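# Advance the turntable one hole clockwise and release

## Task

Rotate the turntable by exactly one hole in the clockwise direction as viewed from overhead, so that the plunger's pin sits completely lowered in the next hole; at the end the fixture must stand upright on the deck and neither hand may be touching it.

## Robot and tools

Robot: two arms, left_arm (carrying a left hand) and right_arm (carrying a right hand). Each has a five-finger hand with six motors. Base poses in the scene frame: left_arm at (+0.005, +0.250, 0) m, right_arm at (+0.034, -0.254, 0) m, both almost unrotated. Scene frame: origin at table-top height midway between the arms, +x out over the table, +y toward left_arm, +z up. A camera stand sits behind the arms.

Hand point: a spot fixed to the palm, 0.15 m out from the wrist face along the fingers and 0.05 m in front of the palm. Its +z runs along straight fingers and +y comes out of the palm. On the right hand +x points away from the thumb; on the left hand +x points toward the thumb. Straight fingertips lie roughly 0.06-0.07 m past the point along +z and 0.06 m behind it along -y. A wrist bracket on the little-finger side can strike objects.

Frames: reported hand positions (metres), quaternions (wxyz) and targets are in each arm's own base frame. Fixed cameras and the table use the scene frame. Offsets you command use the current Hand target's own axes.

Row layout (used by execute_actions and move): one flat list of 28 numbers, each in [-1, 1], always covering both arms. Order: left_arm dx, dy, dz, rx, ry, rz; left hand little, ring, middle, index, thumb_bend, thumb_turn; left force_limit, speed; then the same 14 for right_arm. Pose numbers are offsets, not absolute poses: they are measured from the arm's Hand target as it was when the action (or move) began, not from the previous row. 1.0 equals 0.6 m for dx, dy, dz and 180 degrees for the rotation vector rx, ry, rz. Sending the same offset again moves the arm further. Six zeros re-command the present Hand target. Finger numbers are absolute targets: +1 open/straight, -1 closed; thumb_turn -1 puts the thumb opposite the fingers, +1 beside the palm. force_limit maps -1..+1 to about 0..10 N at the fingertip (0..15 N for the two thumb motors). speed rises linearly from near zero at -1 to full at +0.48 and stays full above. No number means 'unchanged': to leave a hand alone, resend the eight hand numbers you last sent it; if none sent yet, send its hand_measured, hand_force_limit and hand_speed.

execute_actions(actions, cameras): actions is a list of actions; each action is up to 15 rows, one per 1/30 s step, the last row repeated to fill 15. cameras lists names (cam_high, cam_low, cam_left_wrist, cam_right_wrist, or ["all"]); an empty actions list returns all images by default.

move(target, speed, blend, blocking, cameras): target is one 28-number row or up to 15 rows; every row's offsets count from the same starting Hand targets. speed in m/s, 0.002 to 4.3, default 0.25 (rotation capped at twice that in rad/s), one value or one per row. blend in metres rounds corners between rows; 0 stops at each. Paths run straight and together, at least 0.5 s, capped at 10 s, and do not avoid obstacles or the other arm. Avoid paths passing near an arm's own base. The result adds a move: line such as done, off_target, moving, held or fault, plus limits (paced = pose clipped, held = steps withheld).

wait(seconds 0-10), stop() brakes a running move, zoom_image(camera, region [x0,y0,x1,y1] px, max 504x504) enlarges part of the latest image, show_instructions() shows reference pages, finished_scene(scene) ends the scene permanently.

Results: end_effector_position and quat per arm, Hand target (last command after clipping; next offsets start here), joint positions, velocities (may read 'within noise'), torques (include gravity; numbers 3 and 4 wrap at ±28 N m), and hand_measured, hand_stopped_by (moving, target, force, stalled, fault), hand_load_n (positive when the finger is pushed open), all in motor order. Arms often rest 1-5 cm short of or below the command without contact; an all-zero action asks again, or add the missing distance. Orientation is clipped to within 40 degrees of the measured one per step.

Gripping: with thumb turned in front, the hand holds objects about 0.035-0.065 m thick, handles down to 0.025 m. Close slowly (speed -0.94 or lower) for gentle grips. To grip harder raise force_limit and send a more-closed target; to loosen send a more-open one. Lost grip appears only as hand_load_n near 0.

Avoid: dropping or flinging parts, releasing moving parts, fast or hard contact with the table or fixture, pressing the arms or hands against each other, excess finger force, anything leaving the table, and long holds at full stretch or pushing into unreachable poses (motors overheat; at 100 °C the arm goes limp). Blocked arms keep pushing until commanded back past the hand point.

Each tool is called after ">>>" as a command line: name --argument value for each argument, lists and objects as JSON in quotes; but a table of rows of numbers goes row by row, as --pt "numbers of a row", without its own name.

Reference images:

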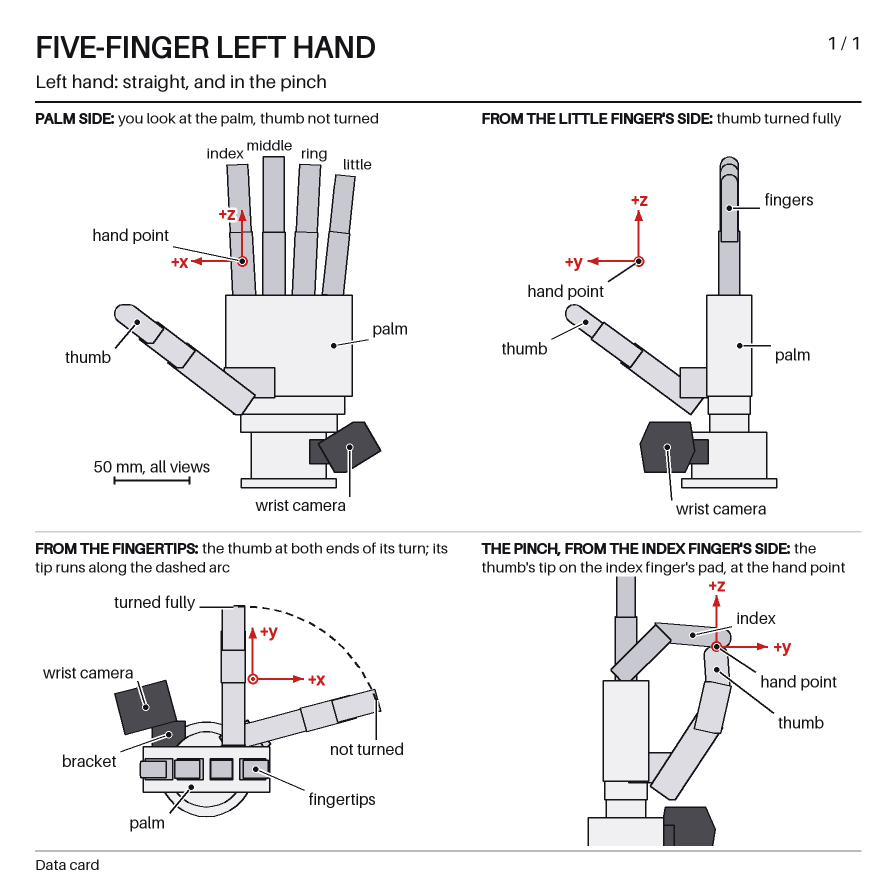

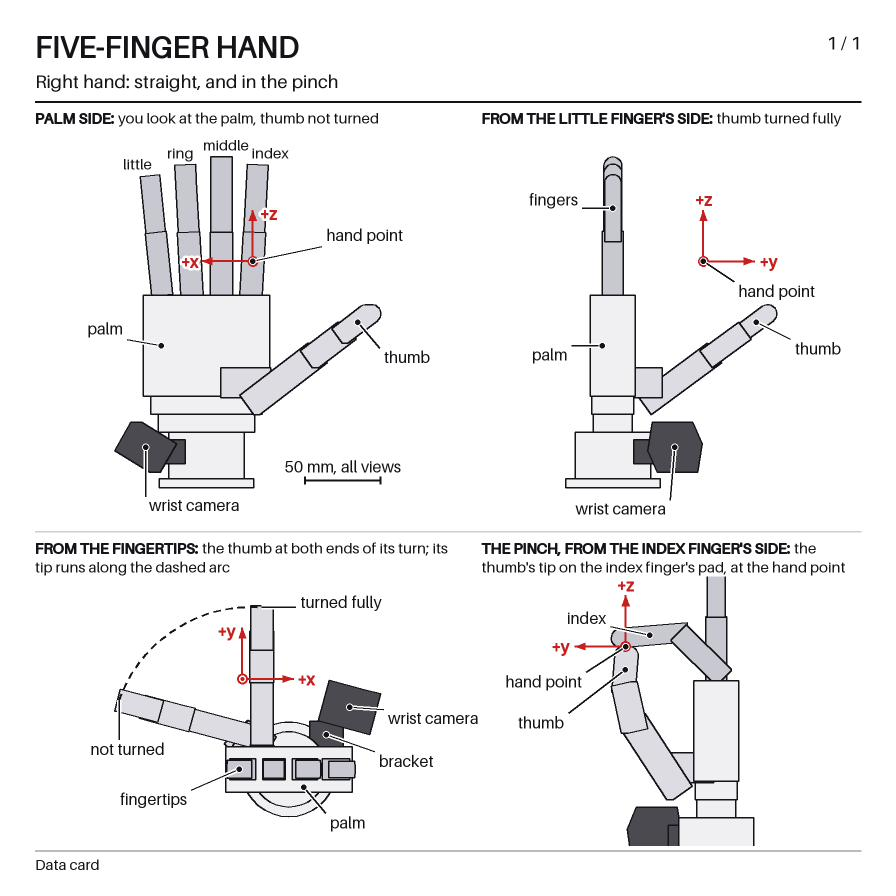

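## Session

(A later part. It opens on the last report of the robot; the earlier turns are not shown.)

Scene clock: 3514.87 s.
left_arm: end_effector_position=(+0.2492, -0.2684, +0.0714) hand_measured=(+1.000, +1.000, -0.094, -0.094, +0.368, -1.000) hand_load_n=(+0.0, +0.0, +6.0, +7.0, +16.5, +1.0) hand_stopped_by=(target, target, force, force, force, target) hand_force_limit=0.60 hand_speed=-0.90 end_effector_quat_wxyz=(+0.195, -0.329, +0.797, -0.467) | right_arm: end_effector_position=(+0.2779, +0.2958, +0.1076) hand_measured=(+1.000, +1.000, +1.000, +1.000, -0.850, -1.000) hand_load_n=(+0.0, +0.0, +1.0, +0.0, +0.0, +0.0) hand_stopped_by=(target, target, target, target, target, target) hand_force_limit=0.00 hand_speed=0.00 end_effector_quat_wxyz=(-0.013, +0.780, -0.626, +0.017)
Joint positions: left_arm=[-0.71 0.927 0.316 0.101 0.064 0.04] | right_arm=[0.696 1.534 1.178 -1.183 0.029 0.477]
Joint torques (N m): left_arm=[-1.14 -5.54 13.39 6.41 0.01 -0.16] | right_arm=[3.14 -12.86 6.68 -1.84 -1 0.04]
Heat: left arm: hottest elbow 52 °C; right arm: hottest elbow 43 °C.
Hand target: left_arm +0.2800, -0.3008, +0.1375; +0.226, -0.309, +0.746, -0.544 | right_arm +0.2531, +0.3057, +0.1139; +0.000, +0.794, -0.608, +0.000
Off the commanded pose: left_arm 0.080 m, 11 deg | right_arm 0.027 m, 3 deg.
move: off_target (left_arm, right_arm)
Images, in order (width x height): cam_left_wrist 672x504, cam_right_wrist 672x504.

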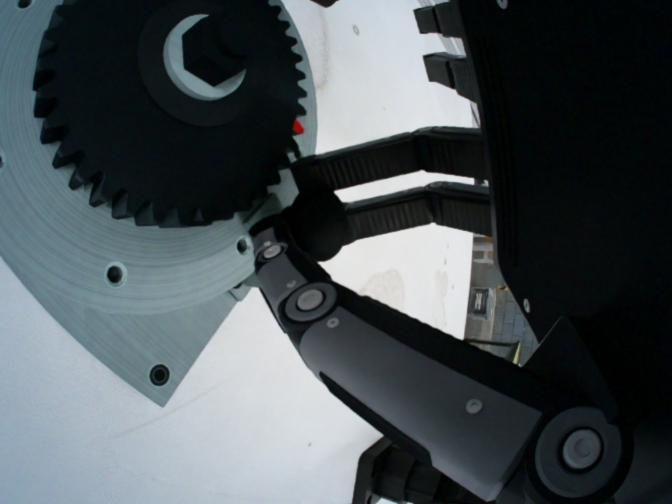

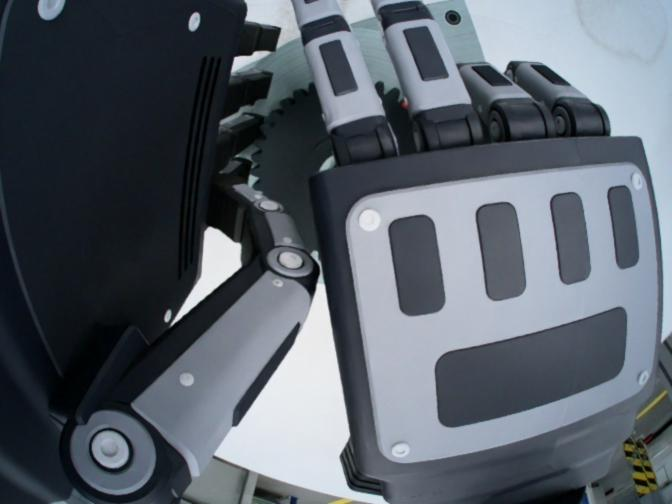

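>>> move --pt "0 0 0 0 0 0 1 1 -0.5 -0.5 -0.3 -1 0.6 -0.9 -0.02 0.003 0 0 0 0 1 1 1 1 -0.85 -1 0 0" --speed 0.05 --cameras '["cam_left_wrist"]'

Scene clock: 3522.50 s.
left_arm: end_effector_position=(+0.2492, -0.2684, +0.0714) hand_measured=(+1.000, +1.000, -0.094, -0.094, +0.368, -1.000) hand_load_n=(+0.0, +0.0, +6.0, +7.5, +16.5, +0.5) hand_stopped_by=(target, target, force, force, force, target) hand_force_limit=0.60 hand_speed=-0.90 end_effector_quat_wxyz=(+0.195, -0.329, +0.797, -0.467) | right_arm: end_effector_position=(+0.2751, +0.3043, +0.1072) hand_measured=(+1.000, +1.000, +1.000, +1.000, -0.850, -1.000) hand_load_n=(+0.0, +0.0, +1.0, +0.0, +0.0, +0.5) hand_stopped_by=(target, target, target, target, target, target) hand_force_limit=0.00 hand_speed=0.00 end_effector_quat_wxyz=(-0.018, +0.778, -0.628, +0.022)
Joint positions: left_arm=[-0.71 0.927 0.316 0.101 0.064 0.04] | right_arm=[0.717 1.534 1.179 -1.174 0.037 0.505]
Joint torques (N m): left_arm=[-1.85 -5.48 13.34 6.61 0.01 -0.13] | right_arm=[3.37 -11.99 7.38 -2.33 -1.26 0.02]
Heat: left arm: hottest elbow 52 °C; right arm: hottest elbow 43 °C.
Hand target: left_arm +0.2800, -0.3008, +0.1375; +0.226, -0.309, +0.746, -0.544 | right_arm +0.2483, +0.3167, +0.1139; +0.000, +0.794, -0.608, +0.000
Off the commanded pose: left_arm 0.080 m, 11 deg | right_arm 0.030 m, 4 deg.
move: off_target (left_arm, right_arm)
Images, in order (width x height): cam_left_wrist 672x504.

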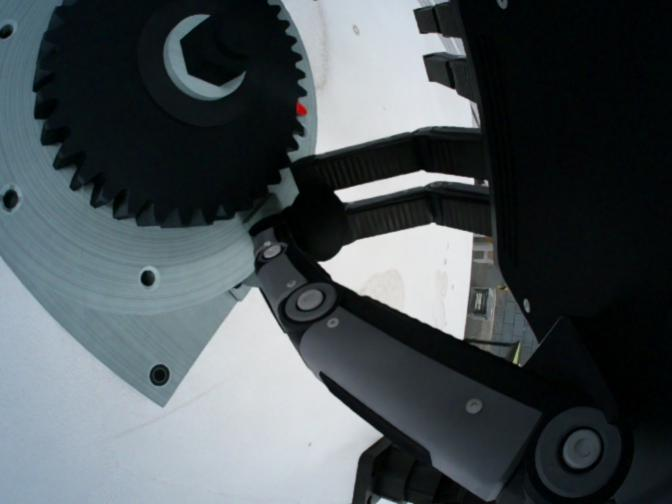

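>>> move --pt "0 0.0778 -0.006 -0.035 0 0 1 1 -0.5 -0.5 -0.3 -1 0.6 -0.9 0 0 0 0 0 0 1 1 1 1 -0.85 -1 0 0" --speed 0.05 --cameras '["cam_left_wrist"]'

>>> zoom_image --camera "cam_left_wrist" --region '[230, 140, 400, 290]'

Scene clock: 3588.33 s.
left_arm: end_effector_position=(+0.2485, -0.2677, +0.0654) hand_measured=(+1.000, +1.000, -0.094, -0.094, +0.368, -1.000) hand_load_n=(+0.0, -0.5, +4.0, +5.0, +17.0, +0.5) hand_stopped_by=(target, target, force, force, force, target) hand_force_limit=0.60 hand_speed=-0.90 end_effector_quat_wxyz=(+0.193, -0.331, +0.800, -0.463) | right_arm: end_effector_position=(+0.2748, +0.3052, +0.1072) hand_measured=(+1.000, +1.000, +1.000, +1.000, -0.850, -1.000) hand_load_n=(+0.0, +0.0, +1.5, +0.0, +0.0, +0.5) hand_stopped_by=(target, target, target, target, target, target) hand_force_limit=0.00 hand_speed=0.00 end_effector_quat_wxyz=(-0.018, +0.778, -0.627, +0.021)
Joint positions: left_arm=[-0.71 0.944 0.312 0.111 0.064 0.04] | right_arm=[0.719 1.534 1.179 -1.172 0.035 0.505]
Joint torques (N m): left_arm=[-0.79 -1.73 11.1 5.01 -0.15 -0.02] | right_arm=[3.25 -12.04 7.41 -2.39 -1.23 0.01]
Heat: left arm: hottest elbow 53 °C; right arm: hottest elbow 44 °C.
Hand target: left_arm +0.2675, -0.2882, +0.0941; +0.209, -0.321, +0.775, -0.503 | right_arm +0.2483, +0.3167, +0.1139; +0.000, +0.794, -0.608, +0.000
Off the commanded pose: left_arm 0.040 m, 6 deg | right_arm 0.030 m, 4 deg.
move: off_target (left_arm, right_arm)
Images, in order (width x height): cam_left_wrist 672x504.

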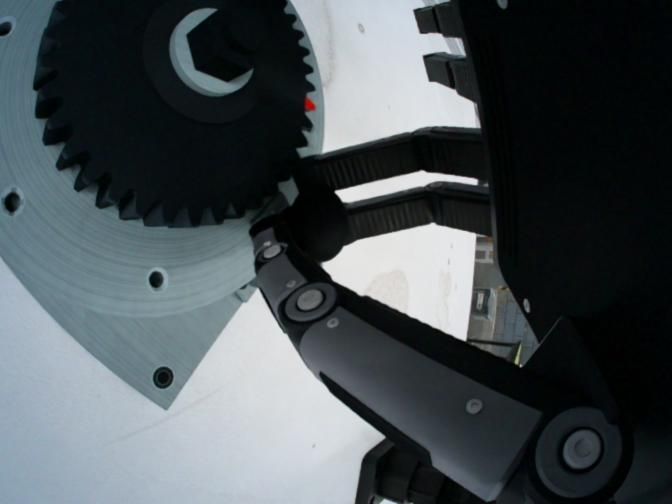

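Scaled by 2.965 from the camera's 672x504 image, which has a finer 960x720 frame.

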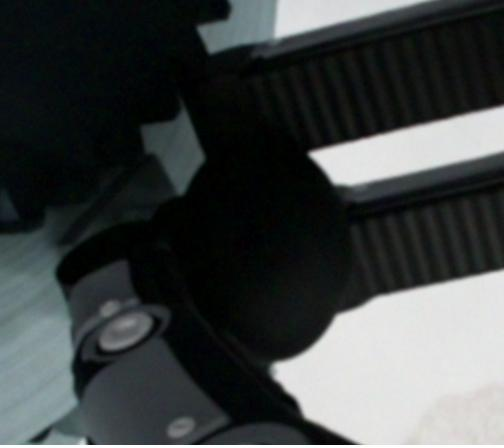

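>>> move --pt "0 0.04 0.015 0 0 0 1 1 -0.5 -0.5 -0.3 -1 0.6 -0.9 0 0 0 0 0 0 1 1 1 1 -0.85 -1 0 0" --speed 0.05 --cameras '["cam_left_wrist"]'

>>> zoom_image --camera "cam_left_wrist" --region '[230, 140, 400, 290]'

Scene clock: 3596.07 s.
left_arm: end_effector_position=(+0.2503, -0.2701, +0.0558) hand_measured=(+1.000, +1.000, -0.094, -0.094, +0.368, -1.000) hand_load_n=(+0.0, -0.5, +0.0, +0.0, +14.5, -3.0) hand_stopped_by=(target, target, force, force, force, target) hand_force_limit=0.60 hand_speed=-0.90 end_effector_quat_wxyz=(+0.200, -0.325, +0.790, -0.480) | right_arm: end_effector_position=(+0.2748, +0.3052, +0.1072) hand_measured=(+1.000, +1.000, +1.000, +1.000, -0.850, -1.000) hand_load_n=(+0.0, +0.0, +1.5, +0.0, +0.0, +0.0) hand_stopped_by=(target, target, target, target, target, target) hand_force_limit=0.00 hand_speed=0.00 end_effector_quat_wxyz=(-0.018, +0.778, -0.627, +0.021)
Joint positions: left_arm=[-0.71 0.989 0.271 0.24 0.067 0.04] | right_arm=[0.719 1.534 1.179 -1.172 0.035 0.505]
Joint torques (N m): left_arm=[-1.2 0.91 10.19 5.14 -0.22 -0.06] | right_arm=[3.37 -11.99 7.42 -2.39 -1.23 0.01]
Heat: left arm: hottest elbow 52 °C; right arm: hottest elbow 44 °C.
Hand target: left_arm +0.2664, -0.2872, +0.0685; +0.208, -0.321, +0.775, -0.503 | right_arm +0.2483, +0.3167, +0.1139; +0.000, +0.794, -0.608, +0.000
Off the commanded pose: left_arm 0.027 m, 3 deg | right_arm 0.030 m, 4 deg.
move: off_target (left_arm, right_arm)
Images, in order (width x height): cam_left_wrist 672x504.

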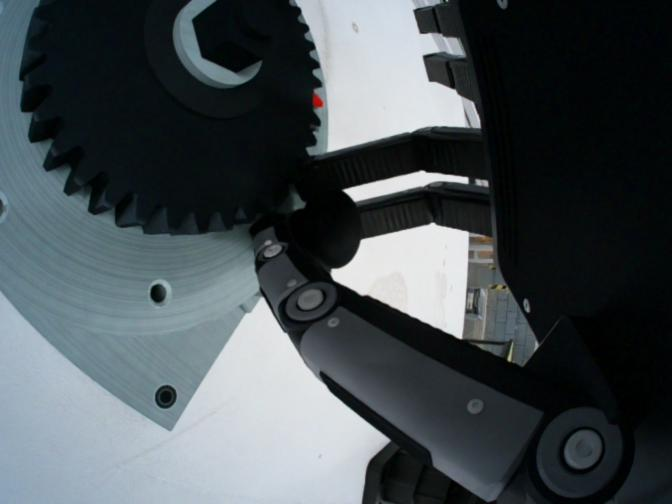

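Scaled by 2.965 from the camera's 672x504 image, which has a finer 960x720 frame.

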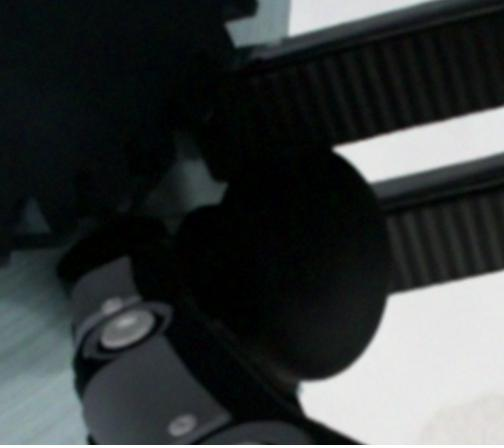

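>>> execute_actions --actions '[[[0,0,0,0,0,0,1,1,-0.09,-0.09,0.55,-1,0.6,-0.7,0,0,0,0,0,0,1,1,1,1,-0.85,-1,0,0]],[[0,0,0,0,0,0,1,1,1,1,0.55,-1,0.6,0,0,0,0,0,0,0,1,1,1,1,-0.85,-1,0,0]],[[0,0,0,0,0,0,1,1,1,1,0.55,-1,0.6,0,0,0,0,0,0,0,1,1,1,1,-0.85,-1,0,0]]]' --cameras '["cam_left_wrist"]'

>>> zoom_image --camera "cam_left_wrist" --region '[230, 140, 400, 290]'

Scene clock: 3612.27 s.
left_arm: end_effector_position=(+0.2550, -0.2746, +0.0606) hand_measured=(+1.000, +1.000, +1.000, +1.000, +0.554, -1.000) hand_load_n=(+0.0, +0.0, +0.0, +0.0, +8.5, -2.0) hand_stopped_by=(target, target, target, target, target, target) hand_force_limit=0.60 hand_speed=0.00 end_effector_quat_wxyz=(+0.205, -0.322, +0.783, -0.492) | right_arm: end_effector_position=(+0.2748, +0.3052, +0.1072) hand_measured=(+1.000, +1.000, +1.000, +1.000, -0.850, -1.000) hand_load_n=(+0.0, +0.0, +1.5, +0.0, +0.0, +0.0) hand_stopped_by=(target, target, target, target, target, target) hand_force_limit=0.00 hand_speed=0.00 end_effector_quat_wxyz=(-0.018, +0.778, -0.627, +0.021)
Joint positions: left_arm=[-0.71 1.001 0.27 0.283 0.068 0.038] | right_arm=[0.719 1.534 1.179 -1.172 0.035 0.505]
Joint torques (N m): left_arm=[-1.2 0.79 10.63 3.96 -0.32 -0.05] | right_arm=[3.19 -11.99 7.41 -2.4 -1.23 0.01]
Heat: left arm: hottest elbow 51 °C; right arm: hottest elbow 44 °C.
Hand target: left_arm +0.2663, -0.2871, +0.0684; +0.208, -0.321, +0.775, -0.502 | right_arm +0.2483, +0.3167, +0.1139; +0.000, +0.794, -0.608, +0.000
Off the commanded pose: left_arm 0.019 m, 2 deg | right_arm 0.030 m, 4 deg.
Step readings (end_effector_position of left_arm | right_arm):
0: (+0.2502, -0.2700, +0.0557) | (+0.2748, +0.3052, +0.1072)
1: (+0.2502, -0.2700, +0.0557) | (+0.2748, +0.3052, +0.1072)
2: (+0.2502, -0.2700, +0.0557) | (+0.2748, +0.3052, +0.1072)
4: (+0.2507, -0.2704, +0.0563) | (+0.2748, +0.3052, +0.1072)
8: (+0.2520, -0.2718, +0.0579) | (+0.2748, +0.3052, +0.1072)
15: (+0.2546, -0.2741, +0.0606) | (+0.2748, +0.3052, +0.1072)
16: (+0.2549, -0.2744, +0.0610) | (+0.2748, +0.3052, +0.1072)
17: (+0.2550, -0.2745, +0.0610) | (+0.2748, +0.3052, +0.1072)
19: (+0.2549, -0.2745, +0.0607) | (+0.2748, +0.3052, +0.1072)
23: (+0.2550, -0.2746, +0.0606) | (+0.2748, +0.3052, +0.1072)
30: (+0.2550, -0.2746, +0.0606) | (+0.2748, +0.3052, +0.1072)
31: (+0.2550, -0.2746, +0.0606) | (+0.2748, +0.3052, +0.1072)
32: (+0.2550, -0.2746, +0.0606) | (+0.2748, +0.3052, +0.1072)
34: (+0.2550, -0.2746, +0.0606) | (+0.2748, +0.3052, +0.1072)
38: (+0.2550, -0.2746, +0.0606) | (+0.2748, +0.3052, +0.1072)
45: (+0.2550, -0.2746, +0.0606) | (+0.2748, +0.3052, +0.1072)
Images, in order (width x height): cam_left_wrist 672x504.

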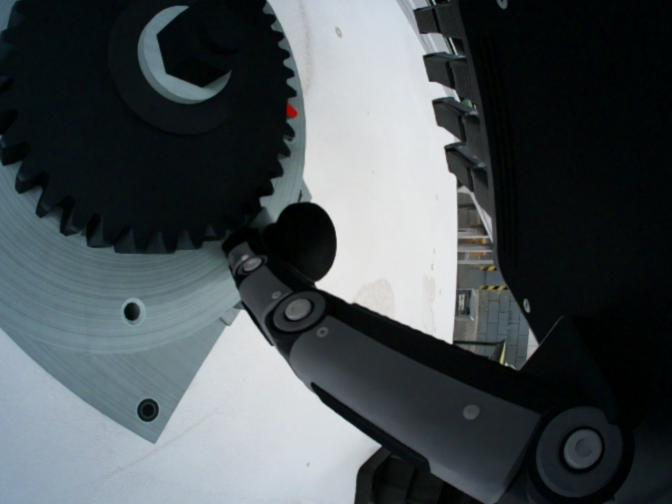

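Scaled by 2.965 from the camera's 672x504 image, which has a finer 960x720 frame.

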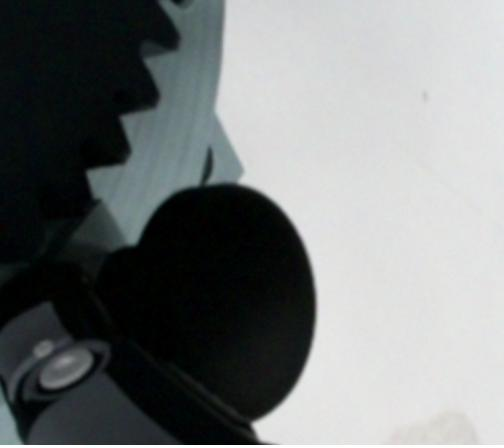

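>>> move --pt "0 0 0 0 0 0 1 1 1 1 0.95 -1 0.6 -0.3 0 -0.05 -0.01 0 0 0 1 1 1 1 -0.85 -1 0 0" --pt "0 -0.11 -0.07 0 0 0 1 1 1 1 0.95 -1 0.6 -0.3 0 -0.1 -0.06 0 0 0 1 1 1 1 -0.85 -1 0 0" --pt "0 -0.11 -0.16 0 0 0 1 1 1 1 0.95 -1 0.6 -0.3 -0.05 -0.16 -0.12 0 0 0 1 1 1 1 -0.85 -1 0 0" --speed 0.12 --blend '[0, 0.02, 0]' --cameras '["all"]'

Scene clock: 3626.47 s.
left_arm: end_effector_position=(+0.2095, -0.2366, +0.1281) hand_measured=(+1.000, +1.000, +1.000, +1.000, +0.948, -1.000) hand_load_n=(+0.0, +0.0, +0.0, +0.0, +0.0, +0.0) hand_stopped_by=(target, target, target, target, target, target) hand_force_limit=0.60 hand_speed=-0.30 end_effector_quat_wxyz=(+0.193, -0.328, +0.791, -0.479) | right_arm: end_effector_position=(+0.3243, +0.3550, +0.1725) hand_measured=(+1.000, +1.000, +1.000, +1.000, -0.850, -1.000) hand_load_n=(+0.0, +0.0, +0.0, +0.0, +0.0, +0.0) hand_stopped_by=(target, target, target, target, target, target) hand_force_limit=0.00 hand_speed=0.00 end_effector_quat_wxyz=(+0.018, +0.792, -0.610, -0.003)
Joint positions: left_arm=[-0.705 0.545 0.338 -0.28 0.079 0.032] | right_arm=[0.719 1.732 1.589 -1.464 0.002 0.46]
Joint torques (N m): left_arm=[0.32 -1.03 15.39 1.98 -0.08 0.14] | right_arm=[0.79 -14.92 10.58 -0.47 -0.15 0.09]
Heat: left arm: hottest elbow 51 °C; right arm: hottest elbow 44 °C.
Hand target: left_arm +0.2234, -0.2442, +0.1679; +0.209, -0.321, +0.775, -0.503 | right_arm +0.3332, +0.3707, +0.1860; +0.000, +0.794, -0.608, +0.000
Off the commanded pose: left_arm 0.043 m, 4 deg | right_arm 0.022 m, 2 deg.
move: off_target (left_arm, right_arm)

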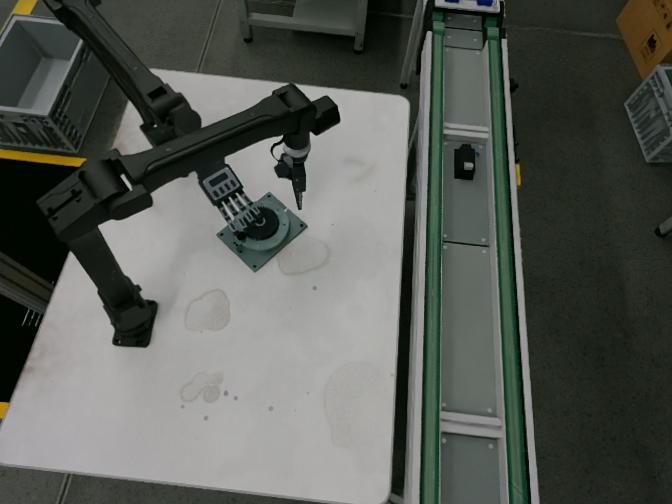

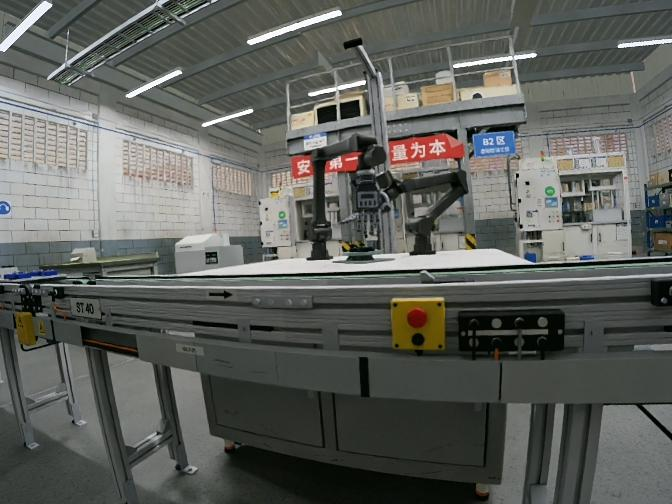

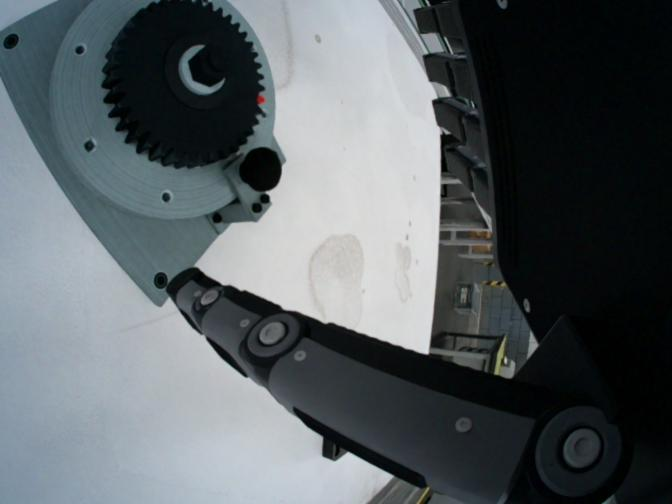

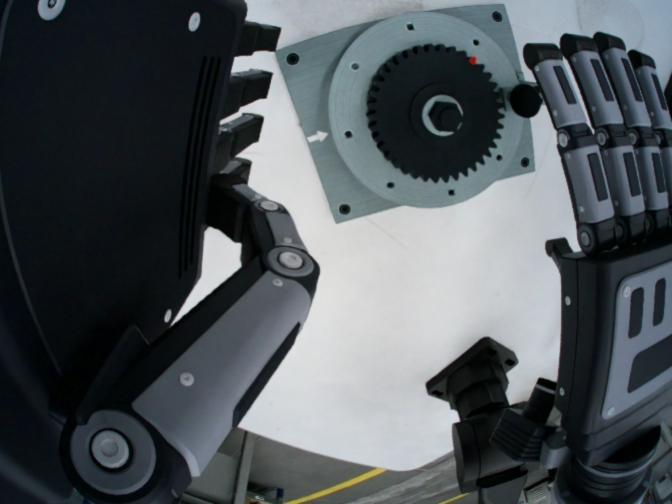

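>>> zoom_image --camera "cam_left_wrist" --region '[160, 100, 320, 240]'

>>> zoom_image --camera "cam_right_wrist" --region '[270, 0, 560, 240]'

Scaled by 3.150 from the camera's 672x504 image, which has a finer 960x720 frame.

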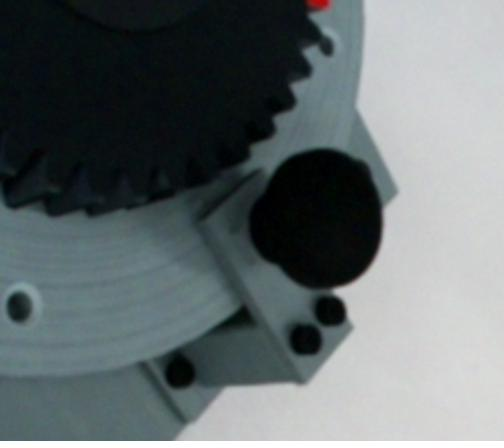

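Scaled by 1.738 from the camera's 672x504 image, which has a finer 960x720 frame.

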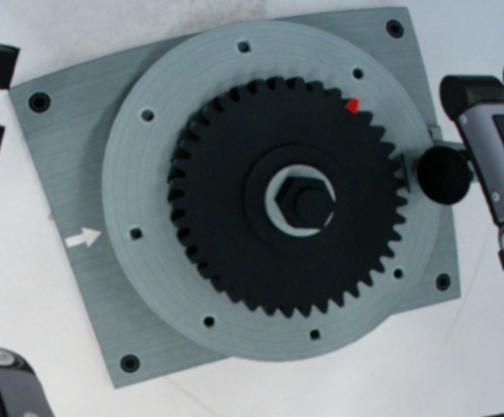

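>>> finished_scene --scene 1

The scene is finished: the task was done.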